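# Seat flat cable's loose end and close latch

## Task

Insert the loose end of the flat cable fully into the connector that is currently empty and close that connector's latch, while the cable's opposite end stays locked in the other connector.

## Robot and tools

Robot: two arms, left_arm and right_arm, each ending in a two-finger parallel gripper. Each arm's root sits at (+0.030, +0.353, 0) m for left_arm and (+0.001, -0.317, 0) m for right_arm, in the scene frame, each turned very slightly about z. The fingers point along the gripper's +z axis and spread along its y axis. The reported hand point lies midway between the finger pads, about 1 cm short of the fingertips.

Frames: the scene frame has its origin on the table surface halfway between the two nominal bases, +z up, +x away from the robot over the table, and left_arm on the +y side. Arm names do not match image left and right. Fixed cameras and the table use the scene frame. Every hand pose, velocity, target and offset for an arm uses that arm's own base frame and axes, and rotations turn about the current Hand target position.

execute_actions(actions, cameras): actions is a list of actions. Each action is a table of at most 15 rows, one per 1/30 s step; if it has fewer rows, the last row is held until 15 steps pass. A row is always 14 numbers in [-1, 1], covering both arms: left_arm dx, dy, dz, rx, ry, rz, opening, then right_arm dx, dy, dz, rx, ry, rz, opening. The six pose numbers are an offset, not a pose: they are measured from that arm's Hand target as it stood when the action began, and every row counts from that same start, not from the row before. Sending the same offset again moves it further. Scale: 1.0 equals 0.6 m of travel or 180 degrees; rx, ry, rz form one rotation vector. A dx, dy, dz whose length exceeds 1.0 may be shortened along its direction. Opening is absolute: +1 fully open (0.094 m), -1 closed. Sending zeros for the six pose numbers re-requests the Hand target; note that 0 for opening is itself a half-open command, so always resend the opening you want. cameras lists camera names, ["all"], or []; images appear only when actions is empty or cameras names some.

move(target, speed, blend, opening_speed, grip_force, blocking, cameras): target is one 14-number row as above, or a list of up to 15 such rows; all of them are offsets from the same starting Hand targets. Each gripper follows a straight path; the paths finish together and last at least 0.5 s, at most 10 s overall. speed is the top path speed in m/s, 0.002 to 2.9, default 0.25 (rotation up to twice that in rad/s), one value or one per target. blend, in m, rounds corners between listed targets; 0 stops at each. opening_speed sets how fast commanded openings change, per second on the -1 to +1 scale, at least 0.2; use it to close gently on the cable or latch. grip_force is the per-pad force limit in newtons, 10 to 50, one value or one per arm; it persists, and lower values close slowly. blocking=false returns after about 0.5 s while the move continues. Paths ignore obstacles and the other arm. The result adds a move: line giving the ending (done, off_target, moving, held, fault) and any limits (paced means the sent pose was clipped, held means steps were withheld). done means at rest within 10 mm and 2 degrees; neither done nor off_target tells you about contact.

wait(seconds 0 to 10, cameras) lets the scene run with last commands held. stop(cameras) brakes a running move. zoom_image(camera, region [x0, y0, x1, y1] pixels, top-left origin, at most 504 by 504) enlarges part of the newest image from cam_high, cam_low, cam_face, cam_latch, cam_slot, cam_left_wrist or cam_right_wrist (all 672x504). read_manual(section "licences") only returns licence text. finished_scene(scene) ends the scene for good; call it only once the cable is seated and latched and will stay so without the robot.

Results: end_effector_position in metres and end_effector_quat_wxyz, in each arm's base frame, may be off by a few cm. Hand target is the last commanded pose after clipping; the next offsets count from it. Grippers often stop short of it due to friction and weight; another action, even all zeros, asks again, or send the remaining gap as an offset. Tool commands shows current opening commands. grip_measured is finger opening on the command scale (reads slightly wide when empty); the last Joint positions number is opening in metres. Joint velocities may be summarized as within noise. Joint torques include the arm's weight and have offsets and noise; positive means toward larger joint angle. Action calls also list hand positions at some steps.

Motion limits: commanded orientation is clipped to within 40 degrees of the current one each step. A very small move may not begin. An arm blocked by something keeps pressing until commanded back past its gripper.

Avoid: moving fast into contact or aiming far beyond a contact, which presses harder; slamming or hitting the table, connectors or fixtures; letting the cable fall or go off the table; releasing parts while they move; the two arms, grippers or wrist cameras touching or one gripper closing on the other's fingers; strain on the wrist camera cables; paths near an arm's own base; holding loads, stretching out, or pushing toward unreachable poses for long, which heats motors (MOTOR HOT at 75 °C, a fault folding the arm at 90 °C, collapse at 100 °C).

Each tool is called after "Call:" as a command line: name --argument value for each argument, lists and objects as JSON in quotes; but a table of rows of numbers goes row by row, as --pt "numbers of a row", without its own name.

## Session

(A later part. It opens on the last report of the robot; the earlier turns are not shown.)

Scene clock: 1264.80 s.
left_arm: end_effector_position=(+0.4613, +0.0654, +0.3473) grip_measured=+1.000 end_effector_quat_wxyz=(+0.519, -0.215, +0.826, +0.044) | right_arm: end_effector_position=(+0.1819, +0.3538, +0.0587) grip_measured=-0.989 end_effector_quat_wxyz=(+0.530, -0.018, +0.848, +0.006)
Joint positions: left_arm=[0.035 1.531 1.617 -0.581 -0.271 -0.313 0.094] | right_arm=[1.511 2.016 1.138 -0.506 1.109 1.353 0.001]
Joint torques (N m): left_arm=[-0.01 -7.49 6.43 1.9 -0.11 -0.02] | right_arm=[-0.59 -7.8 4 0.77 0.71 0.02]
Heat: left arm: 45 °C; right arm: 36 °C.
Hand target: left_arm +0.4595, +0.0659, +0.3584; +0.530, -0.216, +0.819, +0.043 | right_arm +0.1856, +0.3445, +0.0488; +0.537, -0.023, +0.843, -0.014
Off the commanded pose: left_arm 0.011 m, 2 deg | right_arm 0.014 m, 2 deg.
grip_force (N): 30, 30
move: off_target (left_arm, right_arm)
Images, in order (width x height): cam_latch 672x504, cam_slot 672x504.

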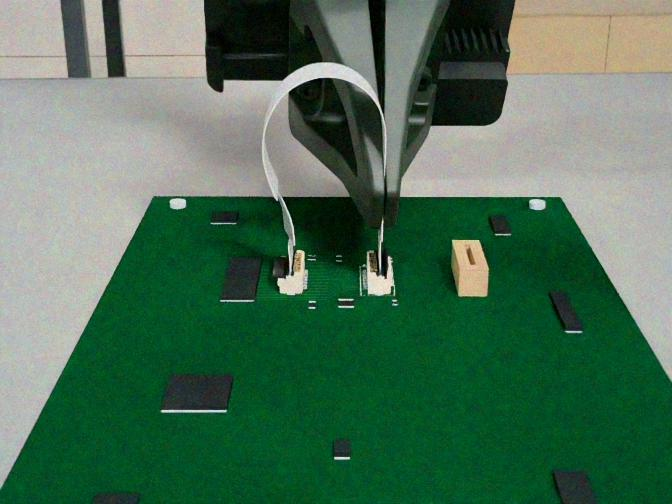

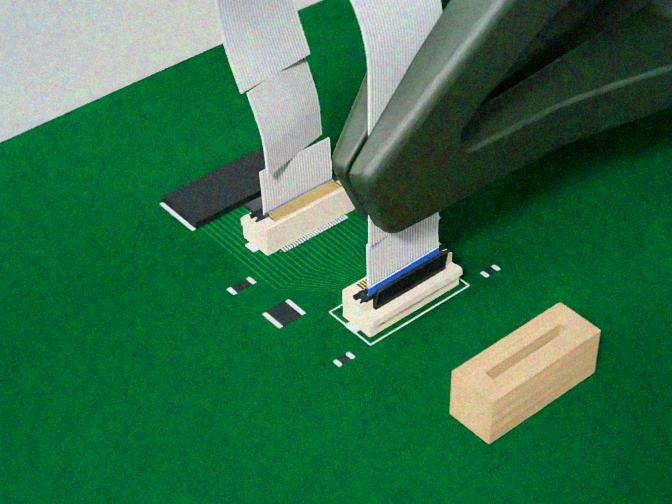

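Call:
move --target '[0,0,0,0,0,0,1,0,0.0004,-0.0031,-0.0008,0,0,-1]' --speed 0.03 --cameras '["cam_latch","cam_slot"]'

Call:
zoom_image --camera "cam_latch" --region '[356, 220, 406, 290]'

Call:
zoom_image --camera "cam_slot" --region '[330, 220, 480, 330]'

Scene clock: 1276.50 s.
left_arm: end_effector_position=(+0.4613, +0.0654, +0.3473) grip_measured=+1.000 end_effector_quat_wxyz=(+0.519, -0.215, +0.826, +0.044) | right_arm: end_effector_position=(+0.1820, +0.3538, +0.0572) grip_measured=-0.989 end_effector_quat_wxyz=(+0.531, -0.019, +0.847, +0.004)
Joint positions: left_arm=[0.035 1.531 1.617 -0.581 -0.271 -0.313 0.094] | right_arm=[1.511 2.021 1.138 -0.504 1.11 1.353 0.001]
Joint torques (N m): left_arm=[-0.02 -7.49 6.43 1.91 -0.11 -0.03] | right_arm=[-0.81 -7.77 4.14 0.75 0.68 0.04]
Heat: left arm: 45 °C; right arm: 36 °C.
Hand target: left_arm +0.4595, +0.0659, +0.3584; +0.530, -0.216, +0.819, +0.043 | right_arm +0.1856, +0.3447, +0.0470; +0.537, -0.024, +0.843, -0.015
Off the commanded pose: left_arm 0.011 m, 2 deg | right_arm 0.014 m, 2 deg.
grip_force (N): 30, 30
move: off_target (left_arm, right_arm)
Images, in order (width x height): cam_latch 672x504, cam_slot 672x504.

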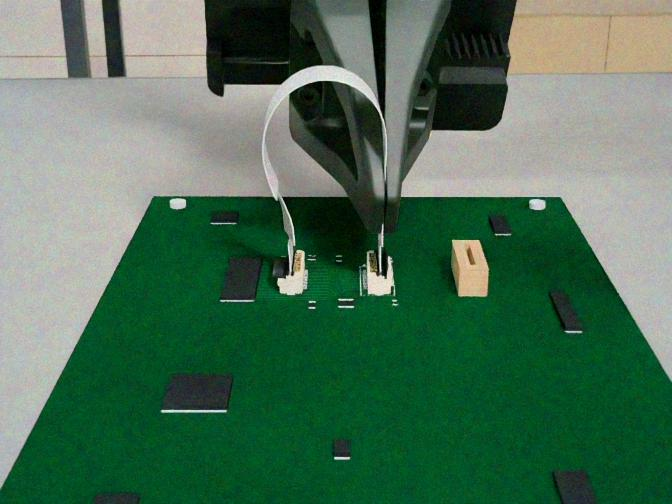

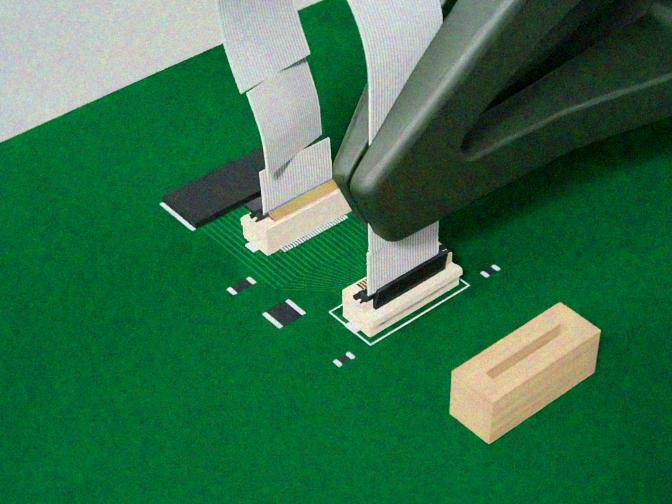

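Scaled by 7.200 from the camera's 672x504 image, which has a finer 960x720 frame.

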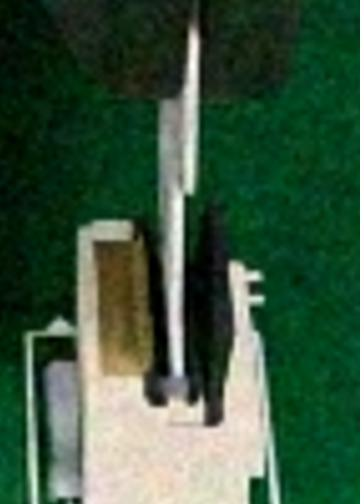

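Scaled by 3.360 from the camera's 672x504 image, which has a finer 960x720 frame.

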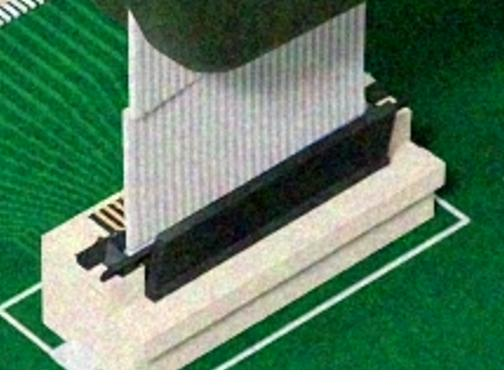

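Call:
zoom_image --camera "cam_slot" --region '[345, 250, 405, 310]'

Call:
zoom_image --camera "cam_slot" --region '[240, 150, 360, 260]'

Scaled by 8.400 from the camera's 672x504 image, which has a finer 960x720 frame.

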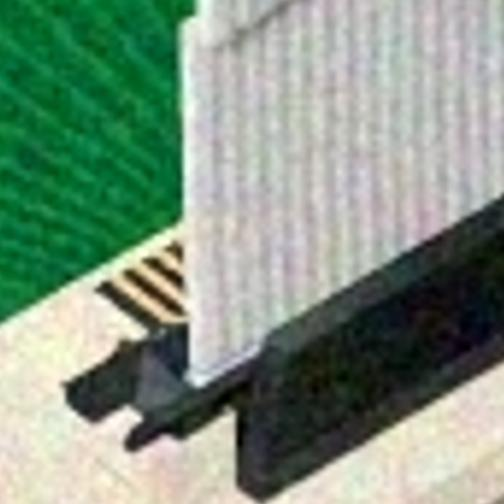

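Scaled by 4.200 from the camera's 672x504 image, which has a finer 960x720 frame.

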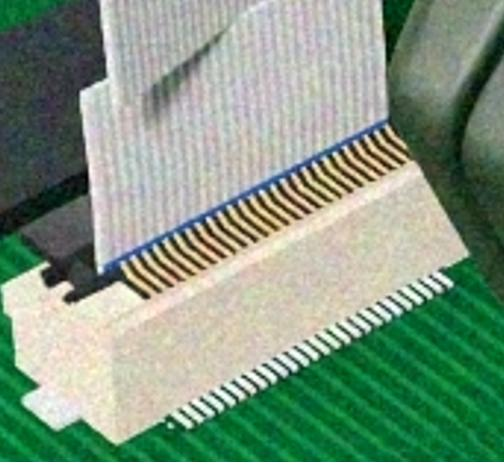

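Call:
move --target '[0,0,0,0,0,0,1,0,0.0002,-0.0024,-0.0008,0,0,-1]' --speed 0.03 --cameras '["cam_latch","cam_slot"]'

Call:
zoom_image --camera "cam_latch" --region '[356, 220, 406, 290]'

Call:
zoom_image --camera "cam_slot" --region '[345, 250, 405, 310]'

Scene clock: 1293.77 s.
left_arm: end_effector_position=(+0.4613, +0.0654, +0.3473) grip_measured=+1.000 end_effector_quat_wxyz=(+0.519, -0.215, +0.826, +0.044) | right_arm: end_effector_position=(+0.1822, +0.3539, +0.0571) grip_measured=-0.989 end_effector_quat_wxyz=(+0.531, -0.019, +0.847, +0.005)
Joint positions: left_arm=[0.035 1.531 1.617 -0.581 -0.271 -0.313 0.094] | right_arm=[1.511 2.022 1.138 -0.502 1.112 1.353 0.001]
Joint torques (N m): left_arm=[0.01 -7.47 6.43 1.9 -0.11 -0.02] | right_arm=[-0.53 -7.41 4.42 0.75 0.66 0.05]
Heat: left arm: 45 °C; right arm: 36 °C.
Hand target: left_arm +0.4595, +0.0659, +0.3584; +0.530, -0.216, +0.819, +0.043 | right_arm +0.1857, +0.3448, +0.0455; +0.537, -0.025, +0.843, -0.016
Off the commanded pose: left_arm 0.011 m, 2 deg | right_arm 0.015 m, 3 deg.
grip_force (N): 30, 30
move: off_target (left_arm, right_arm)
Images, in order (width x height): cam_latch 672x504, cam_slot 672x504.

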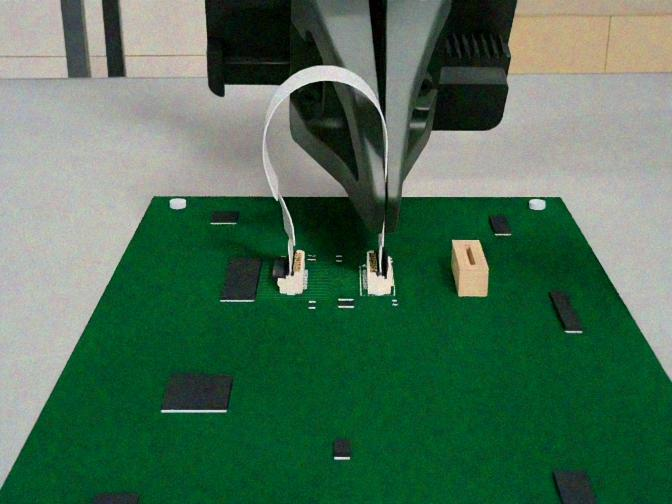

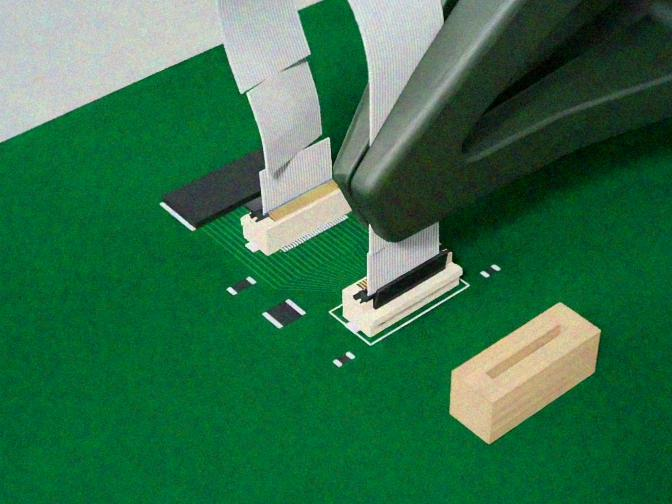

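Scaled by 7.200 from the camera's 672x504 image, which has a finer 960x720 frame.

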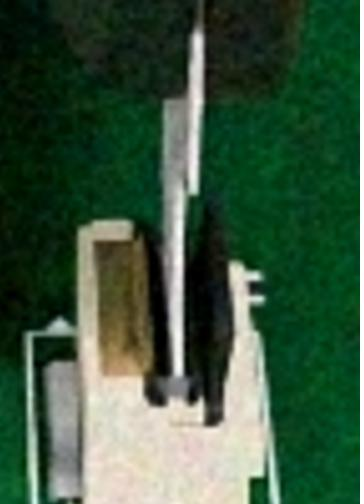

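Scaled by 8.400 from the camera's 672x504 image, which has a finer 960x720 frame.

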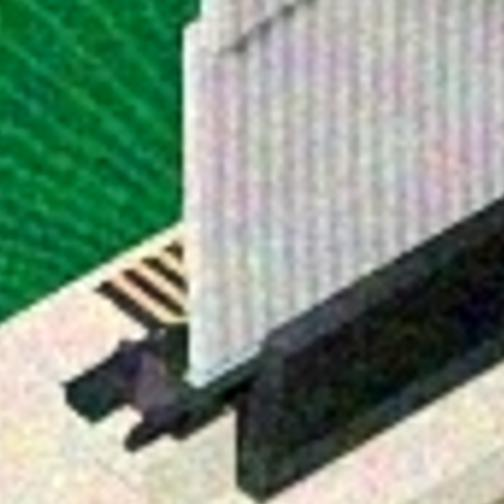

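Call:
move --target '[0,0,0,0,0,0,1,0,0.0001,-0.0016,-0.0006,0,0,-1]' --speed 0.03 --cameras '["cam_latch","cam_slot"]'

Call:
zoom_image --camera "cam_slot" --region '[345, 250, 405, 310]'

Scene clock: 1308.10 s.
left_arm: end_effector_position=(+0.4613, +0.0654, +0.3473) grip_measured=+1.000 end_effector_quat_wxyz=(+0.519, -0.215, +0.826, +0.044) | right_arm: end_effector_position=(+0.1822, +0.3540, +0.0571) grip_measured=-0.989 end_effector_quat_wxyz=(+0.531, -0.018, +0.847, +0.005)
Joint positions: left_arm=[0.035 1.531 1.617 -0.581 -0.271 -0.313 0.094] | right_arm=[1.511 2.022 1.138 -0.502 1.112 1.353 0.001]
Joint torques (N m): left_arm=[-0.01 -7.47 6.45 1.9 -0.11 -0.02] | right_arm=[-0.62 -7.21 4.27 0.78 0.66 0.01]
Heat: left arm: 45 °C; right arm: 36 °C.
Hand target: left_arm +0.4595, +0.0659, +0.3584; +0.530, -0.216, +0.819, +0.043 | right_arm +0.1857, +0.3449, +0.0446; +0.537, -0.025, +0.843, -0.017
Off the commanded pose: left_arm 0.011 m, 2 deg | right_arm 0.016 m, 3 deg.
grip_force (N): 30, 30
move: off_target (left_arm, right_arm)
Images, in order (width x height): cam_latch 672x504, cam_slot 672x504.

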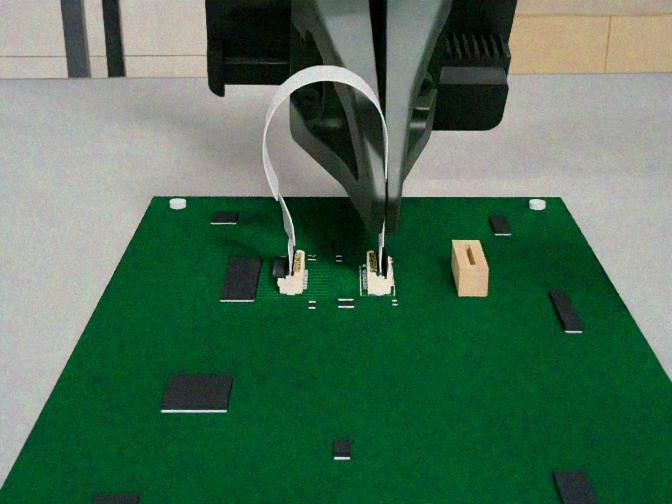

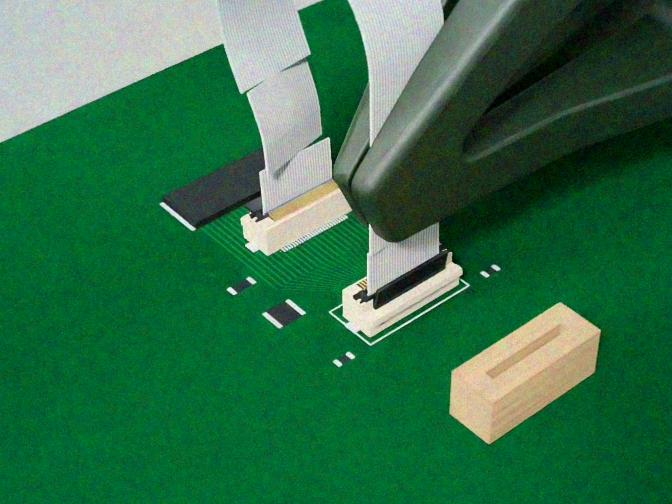

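Scaled by 8.400 from the camera's 672x504 image, which has a finer 960x720 frame.

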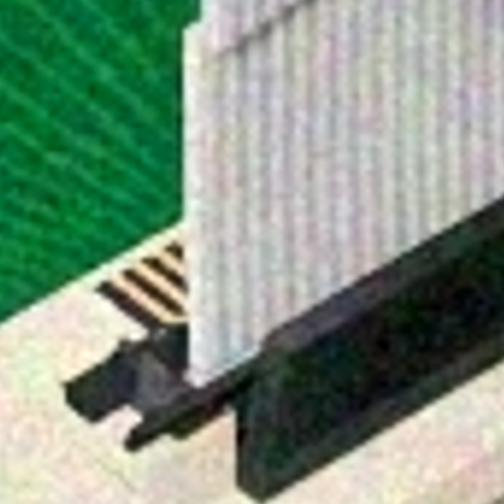

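Call:
move --target '[0,0,0,0,0,0,1,0,0.0063,0.0226,0.0083,0,0,-1]' --speed 0.05 --cameras '["cam_slot"]'

Call:
zoom_image --camera "cam_slot" --region '[345, 250, 405, 310]'

Scene clock: 1324.40 s.
left_arm: end_effector_position=(+0.4613, +0.0654, +0.3473) grip_measured=+1.000 end_effector_quat_wxyz=(+0.519, -0.215, +0.826, +0.044) | right_arm: end_effector_position=(+0.1822, +0.3540, +0.0571) grip_measured=-0.989 end_effector_quat_wxyz=(+0.531, -0.018, +0.847, +0.005)
Joint positions: left_arm=[0.035 1.531 1.617 -0.581 -0.271 -0.313 0.094] | right_arm=[1.511 2.022 1.138 -0.502 1.112 1.353 0.001]
Joint torques (N m): left_arm=[-0.02 -7.49 6.42 1.91 -0.11 -0.02] | right_arm=[-0.64 -9.91 5.89 0.53 0.66 0.03]
Heat: left arm: 45 °C; right arm: 36 °C.
Hand target: left_arm +0.4595, +0.0659, +0.3584; +0.530, -0.216, +0.819, +0.043 | right_arm +0.1857, +0.3487, +0.0581; +0.537, -0.018, +0.843, -0.006
Off the commanded pose: left_arm 0.011 m, 2 deg | right_arm 0.006 m, 1 deg.
grip_force (N): 30, 30
move: off_target (left_arm)
Images, in order (width x height): cam_slot 672x504.

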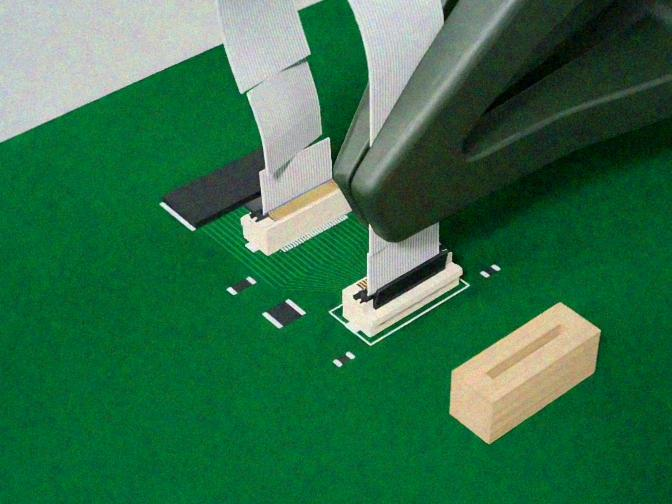

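Scaled by 8.400 from the camera's 672x504 image, which has a finer 960x720 frame.

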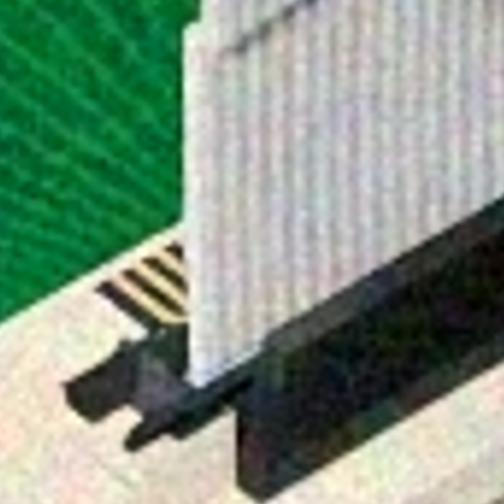

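Call:
move --target '[0,0,0,0,0,0,1,0,0,0,0,0,0,-0.75]' --opening_speed 0.2 --speed 0.05 --cameras '["cam_slot","cam_latch","cam_face"]'

Call:
zoom_image --camera "cam_slot" --region '[330, 220, 480, 330]'

Call:
zoom_image --camera "cam_latch" --region '[350, 190, 450, 290]'

Scene clock: 1333.07 s.
left_arm: end_effector_position=(+0.4613, +0.0654, +0.3473) grip_measured=+1.000 end_effector_quat_wxyz=(+0.519, -0.215, +0.826, +0.044) | right_arm: end_effector_position=(+0.1822, +0.3540, +0.0571) grip_measured=-0.752 end_effector_quat_wxyz=(+0.531, -0.018, +0.847, +0.005)
Joint positions: left_arm=[0.035 1.531 1.617 -0.581 -0.271 -0.313 0.094] | right_arm=[1.511 2.022 1.138 -0.502 1.112 1.353 0.012]
Joint torques (N m): left_arm=[-0.01 -7.47 6.45 1.91 -0.11 -0.02] | right_arm=[-0.73 -9.92 5.85 0.51 0.63 0.02]
Heat: left arm: 45 °C; right arm: 36 °C.
Hand target: left_arm +0.4595, +0.0659, +0.3584; +0.530, -0.216, +0.819, +0.043 | right_arm +0.1857, +0.3487, +0.0581; +0.537, -0.018, +0.843, -0.006
Off the commanded pose: left_arm 0.011 m, 2 deg | right_arm 0.006 m, 1 deg.
grip_force (N): 30, 30
move: off_target (left_arm)
Images, in order (width x height): cam_face 672x504, cam_latch 672x504, cam_slot 672x504.

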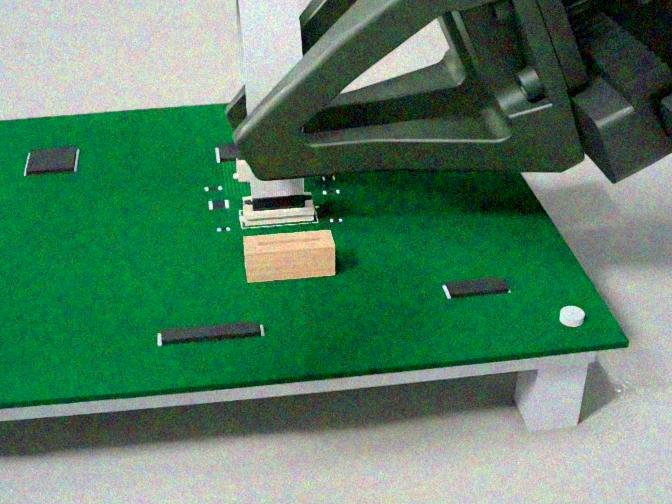

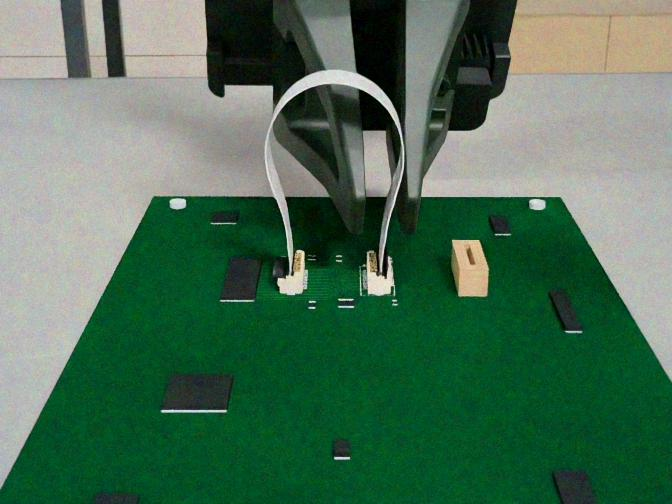

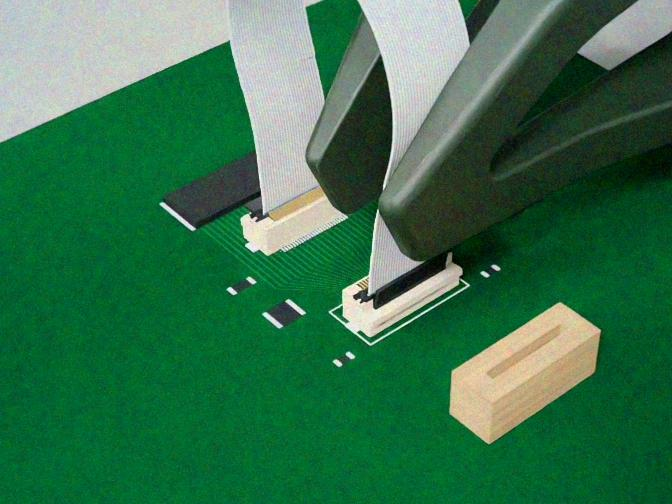

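Scaled by 3.360 from the camera's 672x504 image, which has a finer 960x720 frame.

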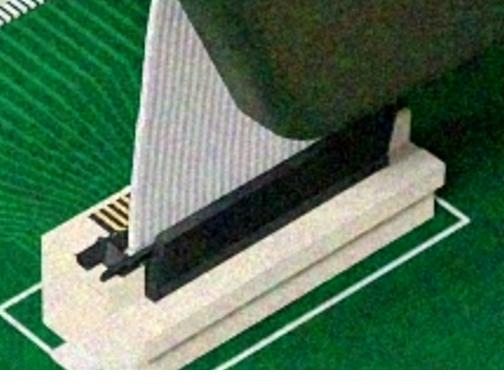

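Scaled by 5.040 from the camera's 672x504 image, which has a finer 960x720 frame.

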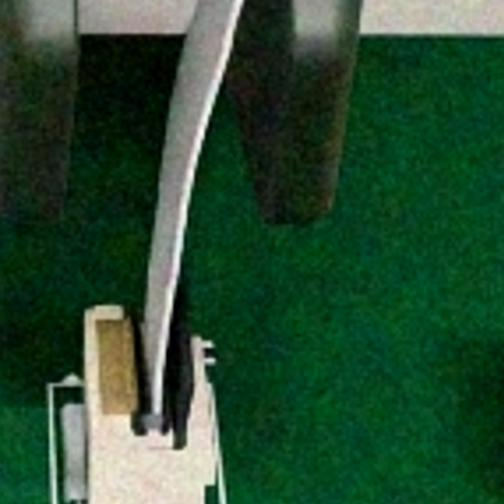

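Call:
move --target '[0,0,0,0,0,0,1,-0.08,0,0.045,0,0,0,-0.75]' --speed 0.06 --cameras '["cam_slot","cam_latch","cam_face"]'

Call:
zoom_image --camera "cam_slot" --region '[330, 190, 480, 330]'

Call:
zoom_image --camera "cam_latch" --region '[350, 190, 450, 290]'

Call:
zoom_image --camera "cam_slot" --region '[340, 240, 400, 310]'

Scene clock: 1347.27 s.
left_arm: end_effector_position=(+0.4613, +0.0654, +0.3473) grip_measured=+1.000 end_effector_quat_wxyz=(+0.519, -0.215, +0.826, +0.044) | right_arm: end_effector_position=(+0.1378, +0.3434, +0.0791) grip_measured=-0.752 end_effector_quat_wxyz=(+0.530, -0.021, +0.848, -0.010)
Joint positions: left_arm=[0.035 1.531 1.617 -0.581 -0.271 -0.313 0.094] | right_arm=[1.639 2.022 1.248 -0.923 1.113 1.669 0.012]
Joint torques (N m): left_arm=[-0.01 -7.47 6.45 1.9 -0.11 -0.02] | right_arm=[0.4 -8.96 8.75 0 0.66 0.06]
Heat: left arm: 45 °C; right arm: 36 °C.
Hand target: left_arm +0.4595, +0.0659, +0.3584; +0.530, -0.216, +0.819, +0.043 | right_arm +0.1376, +0.3487, +0.0851; +0.537, -0.018, +0.843, -0.006
Off the commanded pose: left_arm 0.011 m, 2 deg | right_arm 0.008 m, 1 deg.
grip_force (N): 30, 30
move: off_target (left_arm)
Images, in order (width x height): cam_face 672x504, cam_latch 672x504, cam_slot 672x504.

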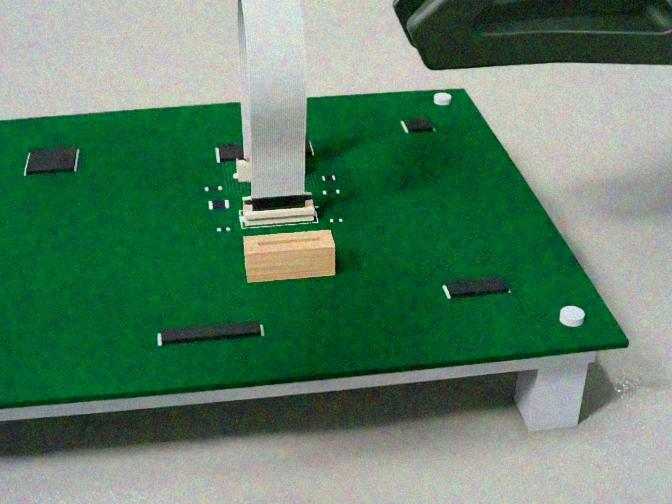

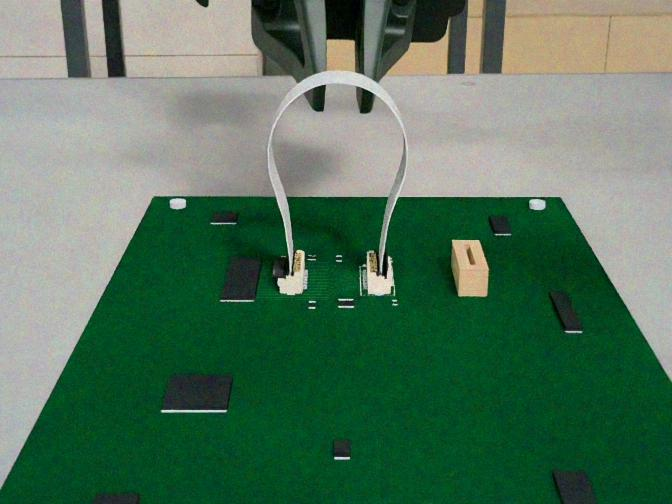

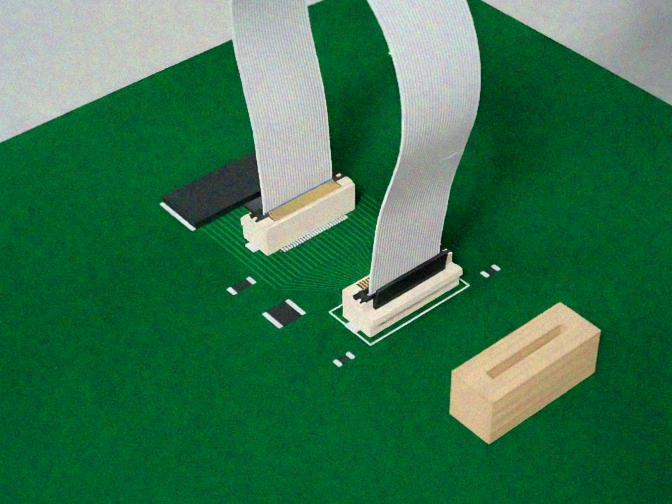

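Scaled by 3.360 from the camera's 672x504 image, which has a finer 960x720 frame.

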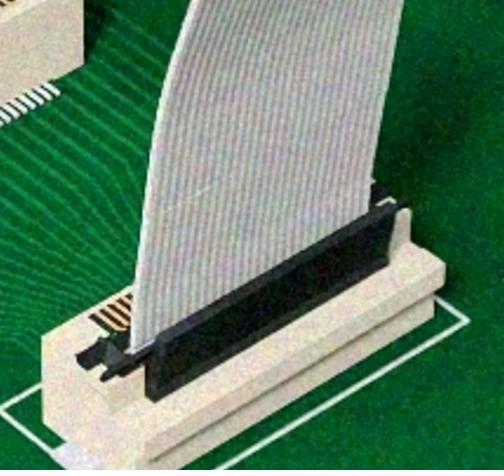

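Scaled by 5.040 from the camera's 672x504 image, which has a finer 960x720 frame.

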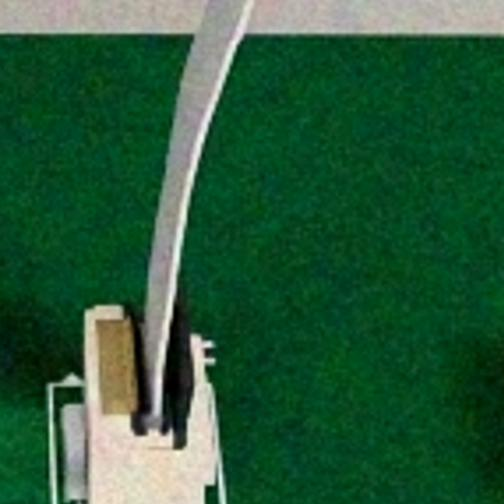

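Scaled by 7.200 from the camera's 672x504 image, which has a finer 960x720 frame.

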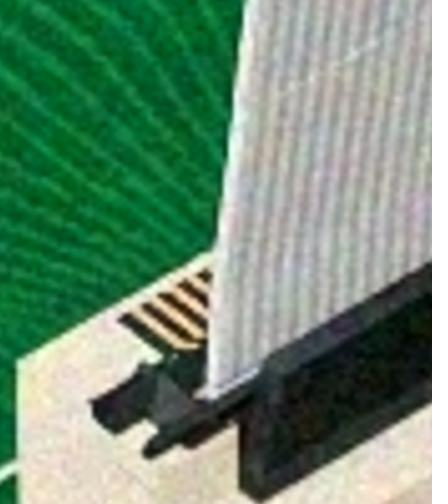

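Call:
move --pt "0 0 0 0 0 0 1 -0.0627 0.0855 0.0415 0.1457 0.0826 -0.0958 -1" --pt "0 0 0 0 0 0 1 0.0673 0.0728 0.0082 0.1457 0.0826 -0.0958 -1" --speed 0.08 --cameras '["all"]'

Scene clock: 1413.50 s.
left_arm: end_effector_position=(+0.4613, +0.0654, +0.3473) grip_measured=+1.000 end_effector_quat_wxyz=(+0.519, -0.215, +0.826, +0.044) | right_arm: end_effector_position=(+0.1758, +0.3976, +0.0851) grip_measured=-0.991 end_effector_quat_wxyz=(+0.399, +0.231, +0.881, +0.106)
Joint positions: left_arm=[0.035 1.531 1.617 -0.581 -0.271 -0.313 0.094] | right_arm=[1.468 2.085 1.543 -0.907 0.845 1.925 0]
Joint torques (N m): left_arm=[-0.01 -7.49 6.42 1.9 -0.11 -0.02] | right_arm=[-0.06 -13.22 4.92 0.65 0.62 -0.13]
Heat: left arm: 45 °C; right arm: 36 °C.
Hand target: left_arm +0.4595, +0.0659, +0.3584; +0.530, -0.216, +0.819, +0.043 | right_arm +0.1779, +0.3924, +0.0901; +0.408, +0.228, +0.878, +0.107
Off the commanded pose: left_arm 0.011 m, 2 deg | right_arm 0.008 m, 1 deg.
grip_force (N): 30, 30
move: off_target (left_arm)

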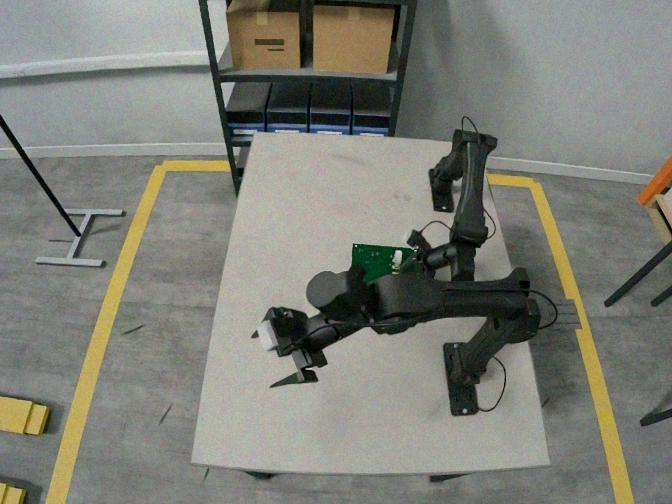

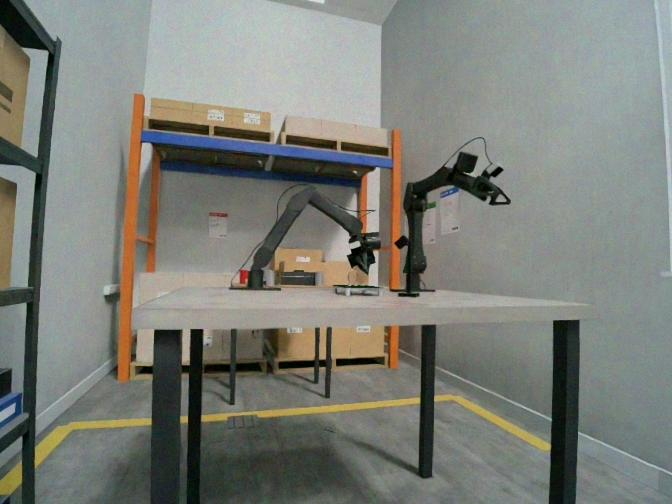

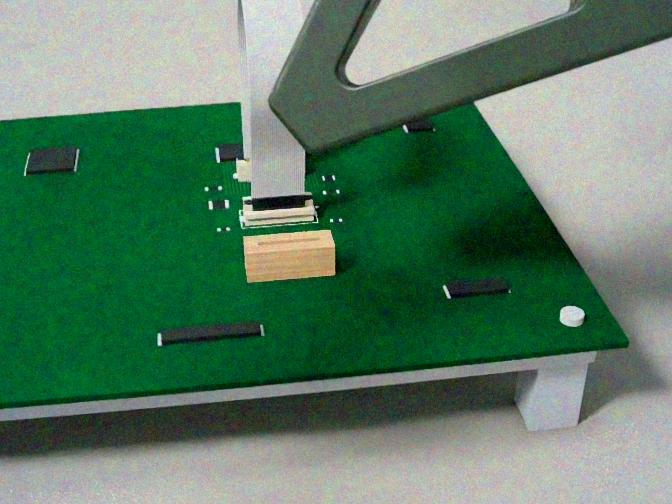

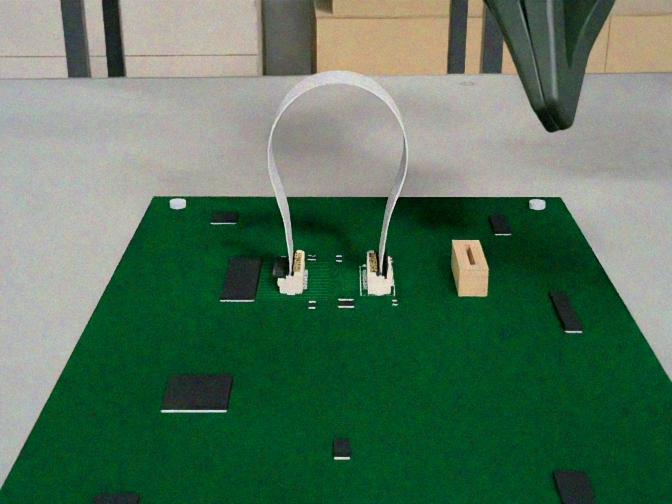

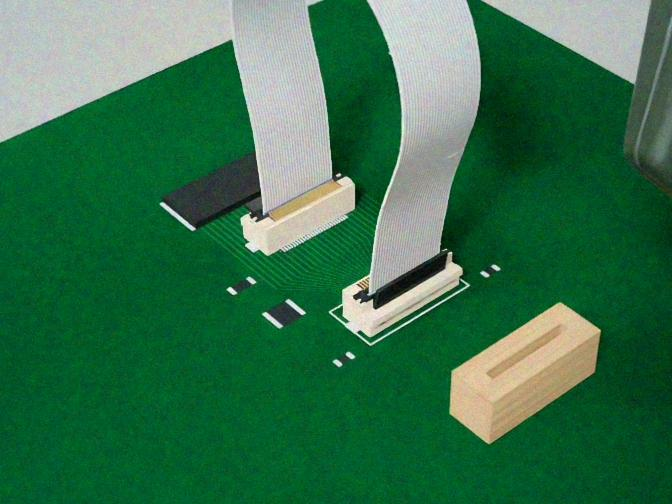

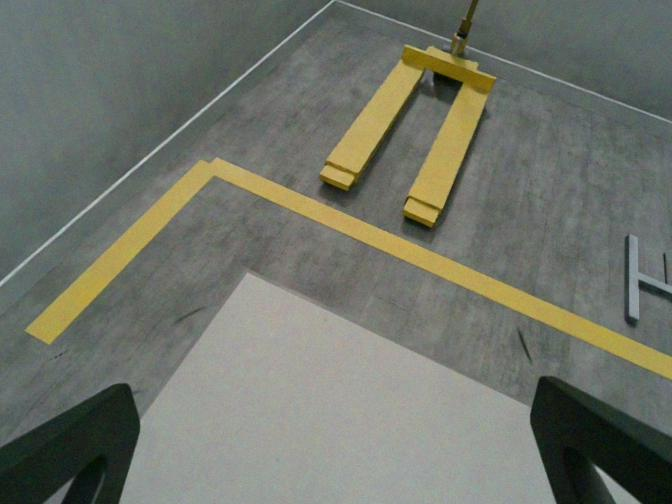

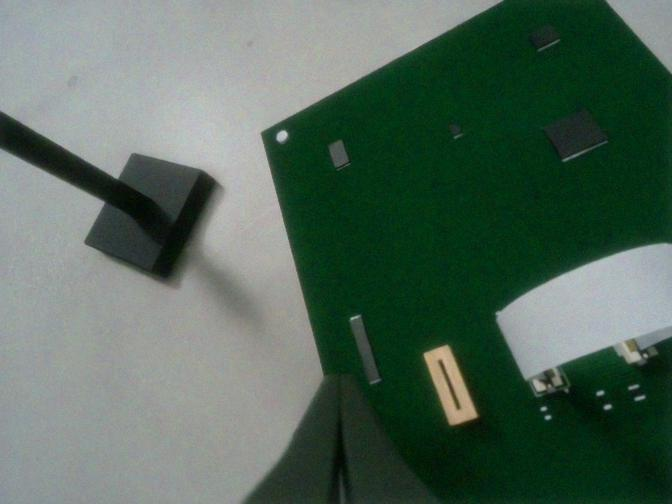

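Call:
move --target '[0,0,0,0,0,0,1,0.003,-0.0427,-0.033,0,0,0,-1]' --speed 0.06 --cameras '["cam_latch","cam_slot","cam_face"]'

Scene clock: 1427.57 s.
left_arm: end_effector_position=(+0.4613, +0.0654, +0.3473) grip_measured=+1.000 end_effector_quat_wxyz=(+0.519, -0.215, +0.826, +0.044) | right_arm: end_effector_position=(+0.1763, +0.3725, +0.0634) grip_measured=-0.991 end_effector_quat_wxyz=(+0.400, +0.227, +0.882, +0.105)
Joint positions: left_arm=[0.035 1.531 1.617 -0.581 -0.271 -0.313 0.094] | right_arm=[1.46 2.024 1.358 -0.775 0.846 1.906 0]
Joint torques (N m): left_arm=[-0.01 -7.49 6.43 1.9 -0.11 -0.02] | right_arm=[-0.51 -13.18 4.92 0.69 0.57 -0.07]
Heat: left arm: 45 °C; right arm: 36 °C.
Hand target: left_arm +0.4595, +0.0659, +0.3584; +0.530, -0.216, +0.819, +0.043 | right_arm +0.1799, +0.3668, +0.0703; +0.408, +0.228, +0.877, +0.107
Off the commanded pose: left_arm 0.011 m, 2 deg | right_arm 0.010 m, 1 deg.
grip_force (N): 30, 30
move: off_target (left_arm)
Images, in order (width x height): cam_face 672x504, cam_latch 672x504, cam_slot 672x504.

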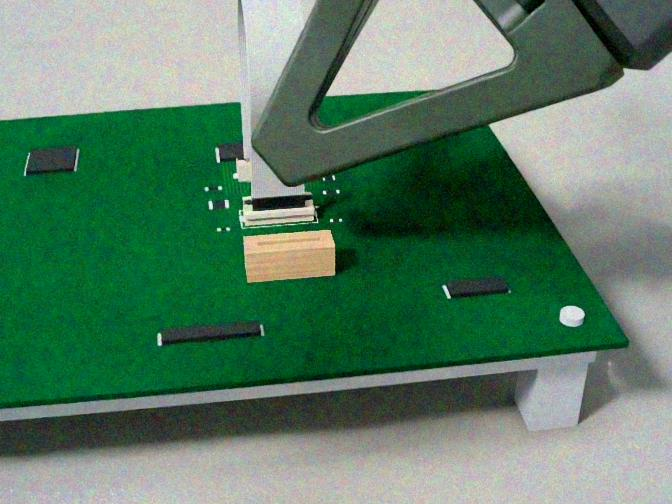

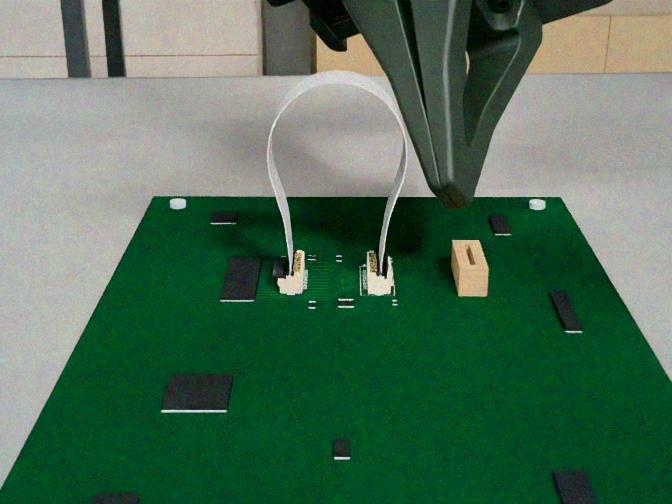

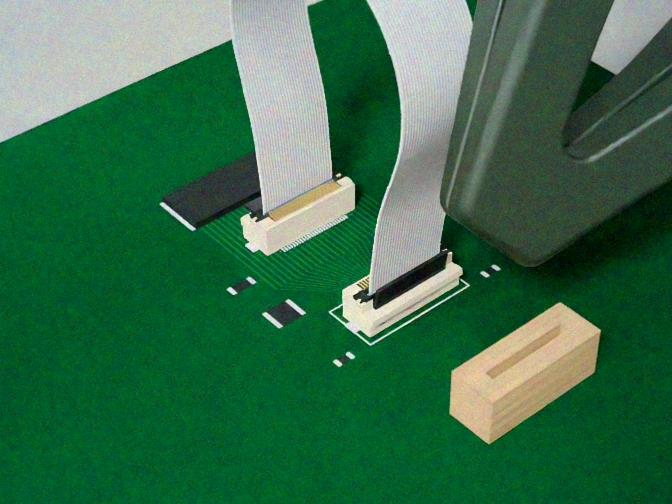

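Call:
move --target '[0,0,0,0,0,0,1,0.003,-0.022,-0.002,0,0,0,-1]' --speed 0.05 --cameras '["cam_latch","cam_slot"]'

Call:
zoom_image --camera "cam_latch" --region '[340, 160, 480, 300]'

Scene clock: 1445.50 s.
left_arm: end_effector_position=(+0.4613, +0.0654, +0.3473) grip_measured=+1.000 end_effector_quat_wxyz=(+0.519, -0.215, +0.826, +0.044) | right_arm: end_effector_position=(+0.1783, +0.3599, +0.0633) grip_measured=-0.991 end_effector_quat_wxyz=(+0.401, +0.228, +0.881, +0.106)
Joint positions: left_arm=[0.035 1.531 1.617 -0.581 -0.271 -0.313 0.094] | right_arm=[1.451 1.978 1.287 -0.737 0.846 1.892 0]
Joint torques (N m): left_arm=[-0.02 -7.49 6.43 1.91 -0.11 -0.02] | right_arm=[-0.55 -12.71 4.74 0.68 0.58 -0.1]
Heat: left arm: 45 °C; right arm: 38 °C.
Hand target: left_arm +0.4595, +0.0659, +0.3584; +0.530, -0.216, +0.819, +0.043 | right_arm +0.1817, +0.3536, +0.0692; +0.408, +0.228, +0.877, +0.108
Off the commanded pose: left_arm 0.011 m, 2 deg | right_arm 0.009 m, 1 deg.
grip_force (N): 30, 30
move: off_target (left_arm)
Images, in order (width x height): cam_latch 672x504, cam_slot 672x504.

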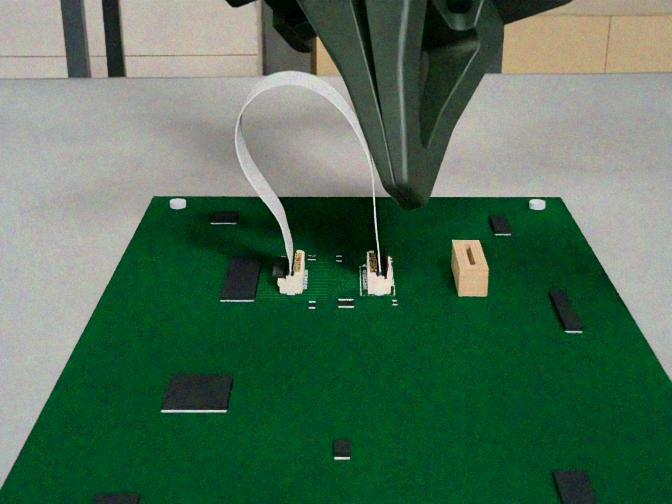

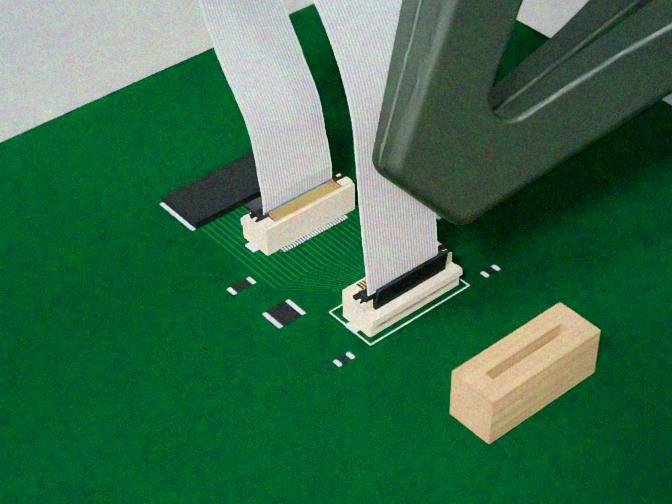

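Scaled by 3.600 from the camera's 672x504 image, which has a finer 960x720 frame.

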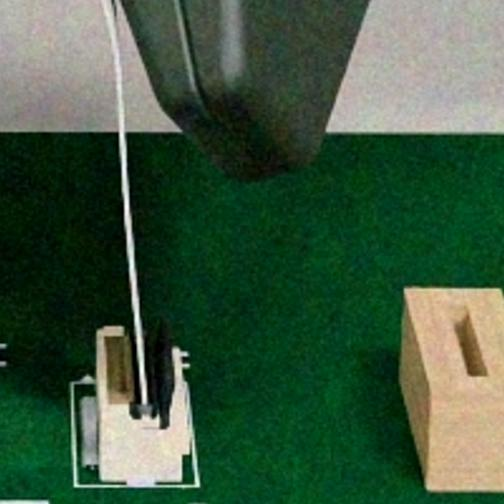

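Call:
move --target '[0,0,0,0,0,0,1,0.001,-0.0117,-0.011,0,0,0,-1]' --speed 0.05 --cameras '["cam_latch","cam_slot"]'

Call:
zoom_image --camera "cam_latch" --region '[340, 190, 440, 290]'

Call:
zoom_image --camera "cam_slot" --region '[330, 190, 480, 330]'

Scene clock: 1457.20 s.
left_arm: end_effector_position=(+0.4613, +0.0654, +0.3473) grip_measured=+1.000 end_effector_quat_wxyz=(+0.519, -0.215, +0.826, +0.044) | right_arm: end_effector_position=(+0.1788, +0.3538, +0.0573) grip_measured=-0.991 end_effector_quat_wxyz=(+0.401, +0.228, +0.881, +0.108)
Joint positions: left_arm=[0.035 1.531 1.617 -0.581 -0.271 -0.313 0.094] | right_arm=[1.448 1.964 1.239 -0.693 0.846 1.885 0]
Joint torques (N m): left_arm=[0.01 -7.47 6.42 1.9 -0.12 -0.02] | right_arm=[-0.57 -12.18 4.66 0.68 0.56 -0.1]
Heat: left arm: 45 °C; right arm: 38 °C.
Hand target: left_arm +0.4595, +0.0659, +0.3584; +0.530, -0.216, +0.819, +0.043 | right_arm +0.1823, +0.3466, +0.0626; +0.408, +0.228, +0.877, +0.108
Off the commanded pose: left_arm 0.011 m, 2 deg | right_arm 0.010 m, 1 deg.
grip_force (N): 30, 30
move: off_target (left_arm)
Images, in order (width x height): cam_latch 672x504, cam_slot 672x504.

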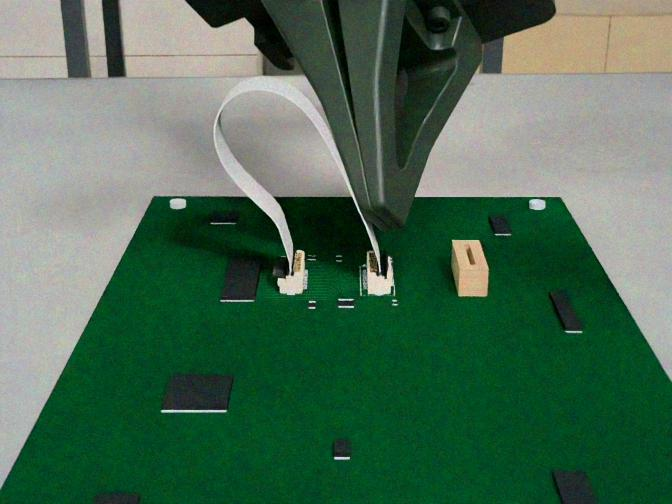

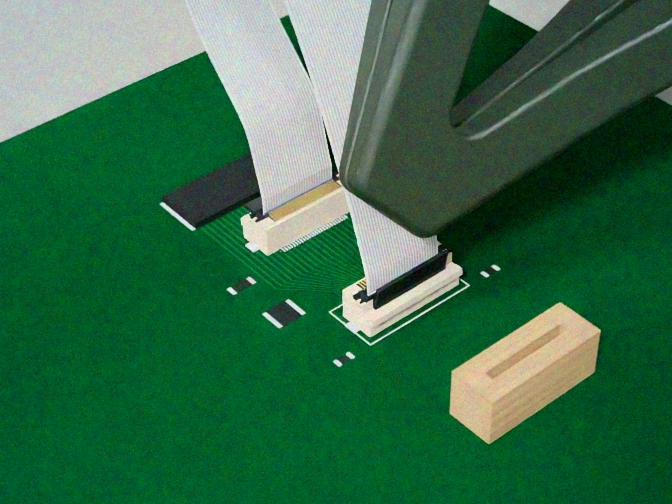

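Scaled by 5.040 from the camera's 672x504 image, which has a finer 960x720 frame.

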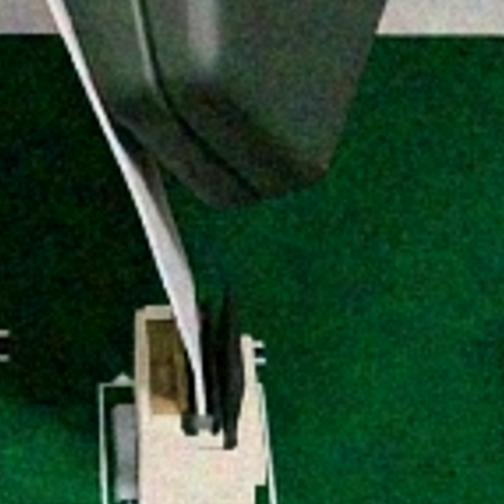

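Scaled by 3.360 from the camera's 672x504 image, which has a finer 960x720 frame.

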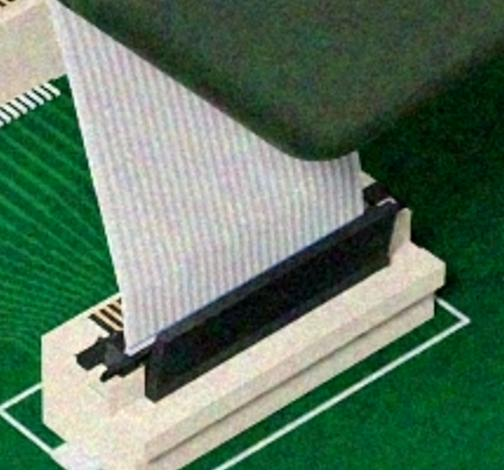

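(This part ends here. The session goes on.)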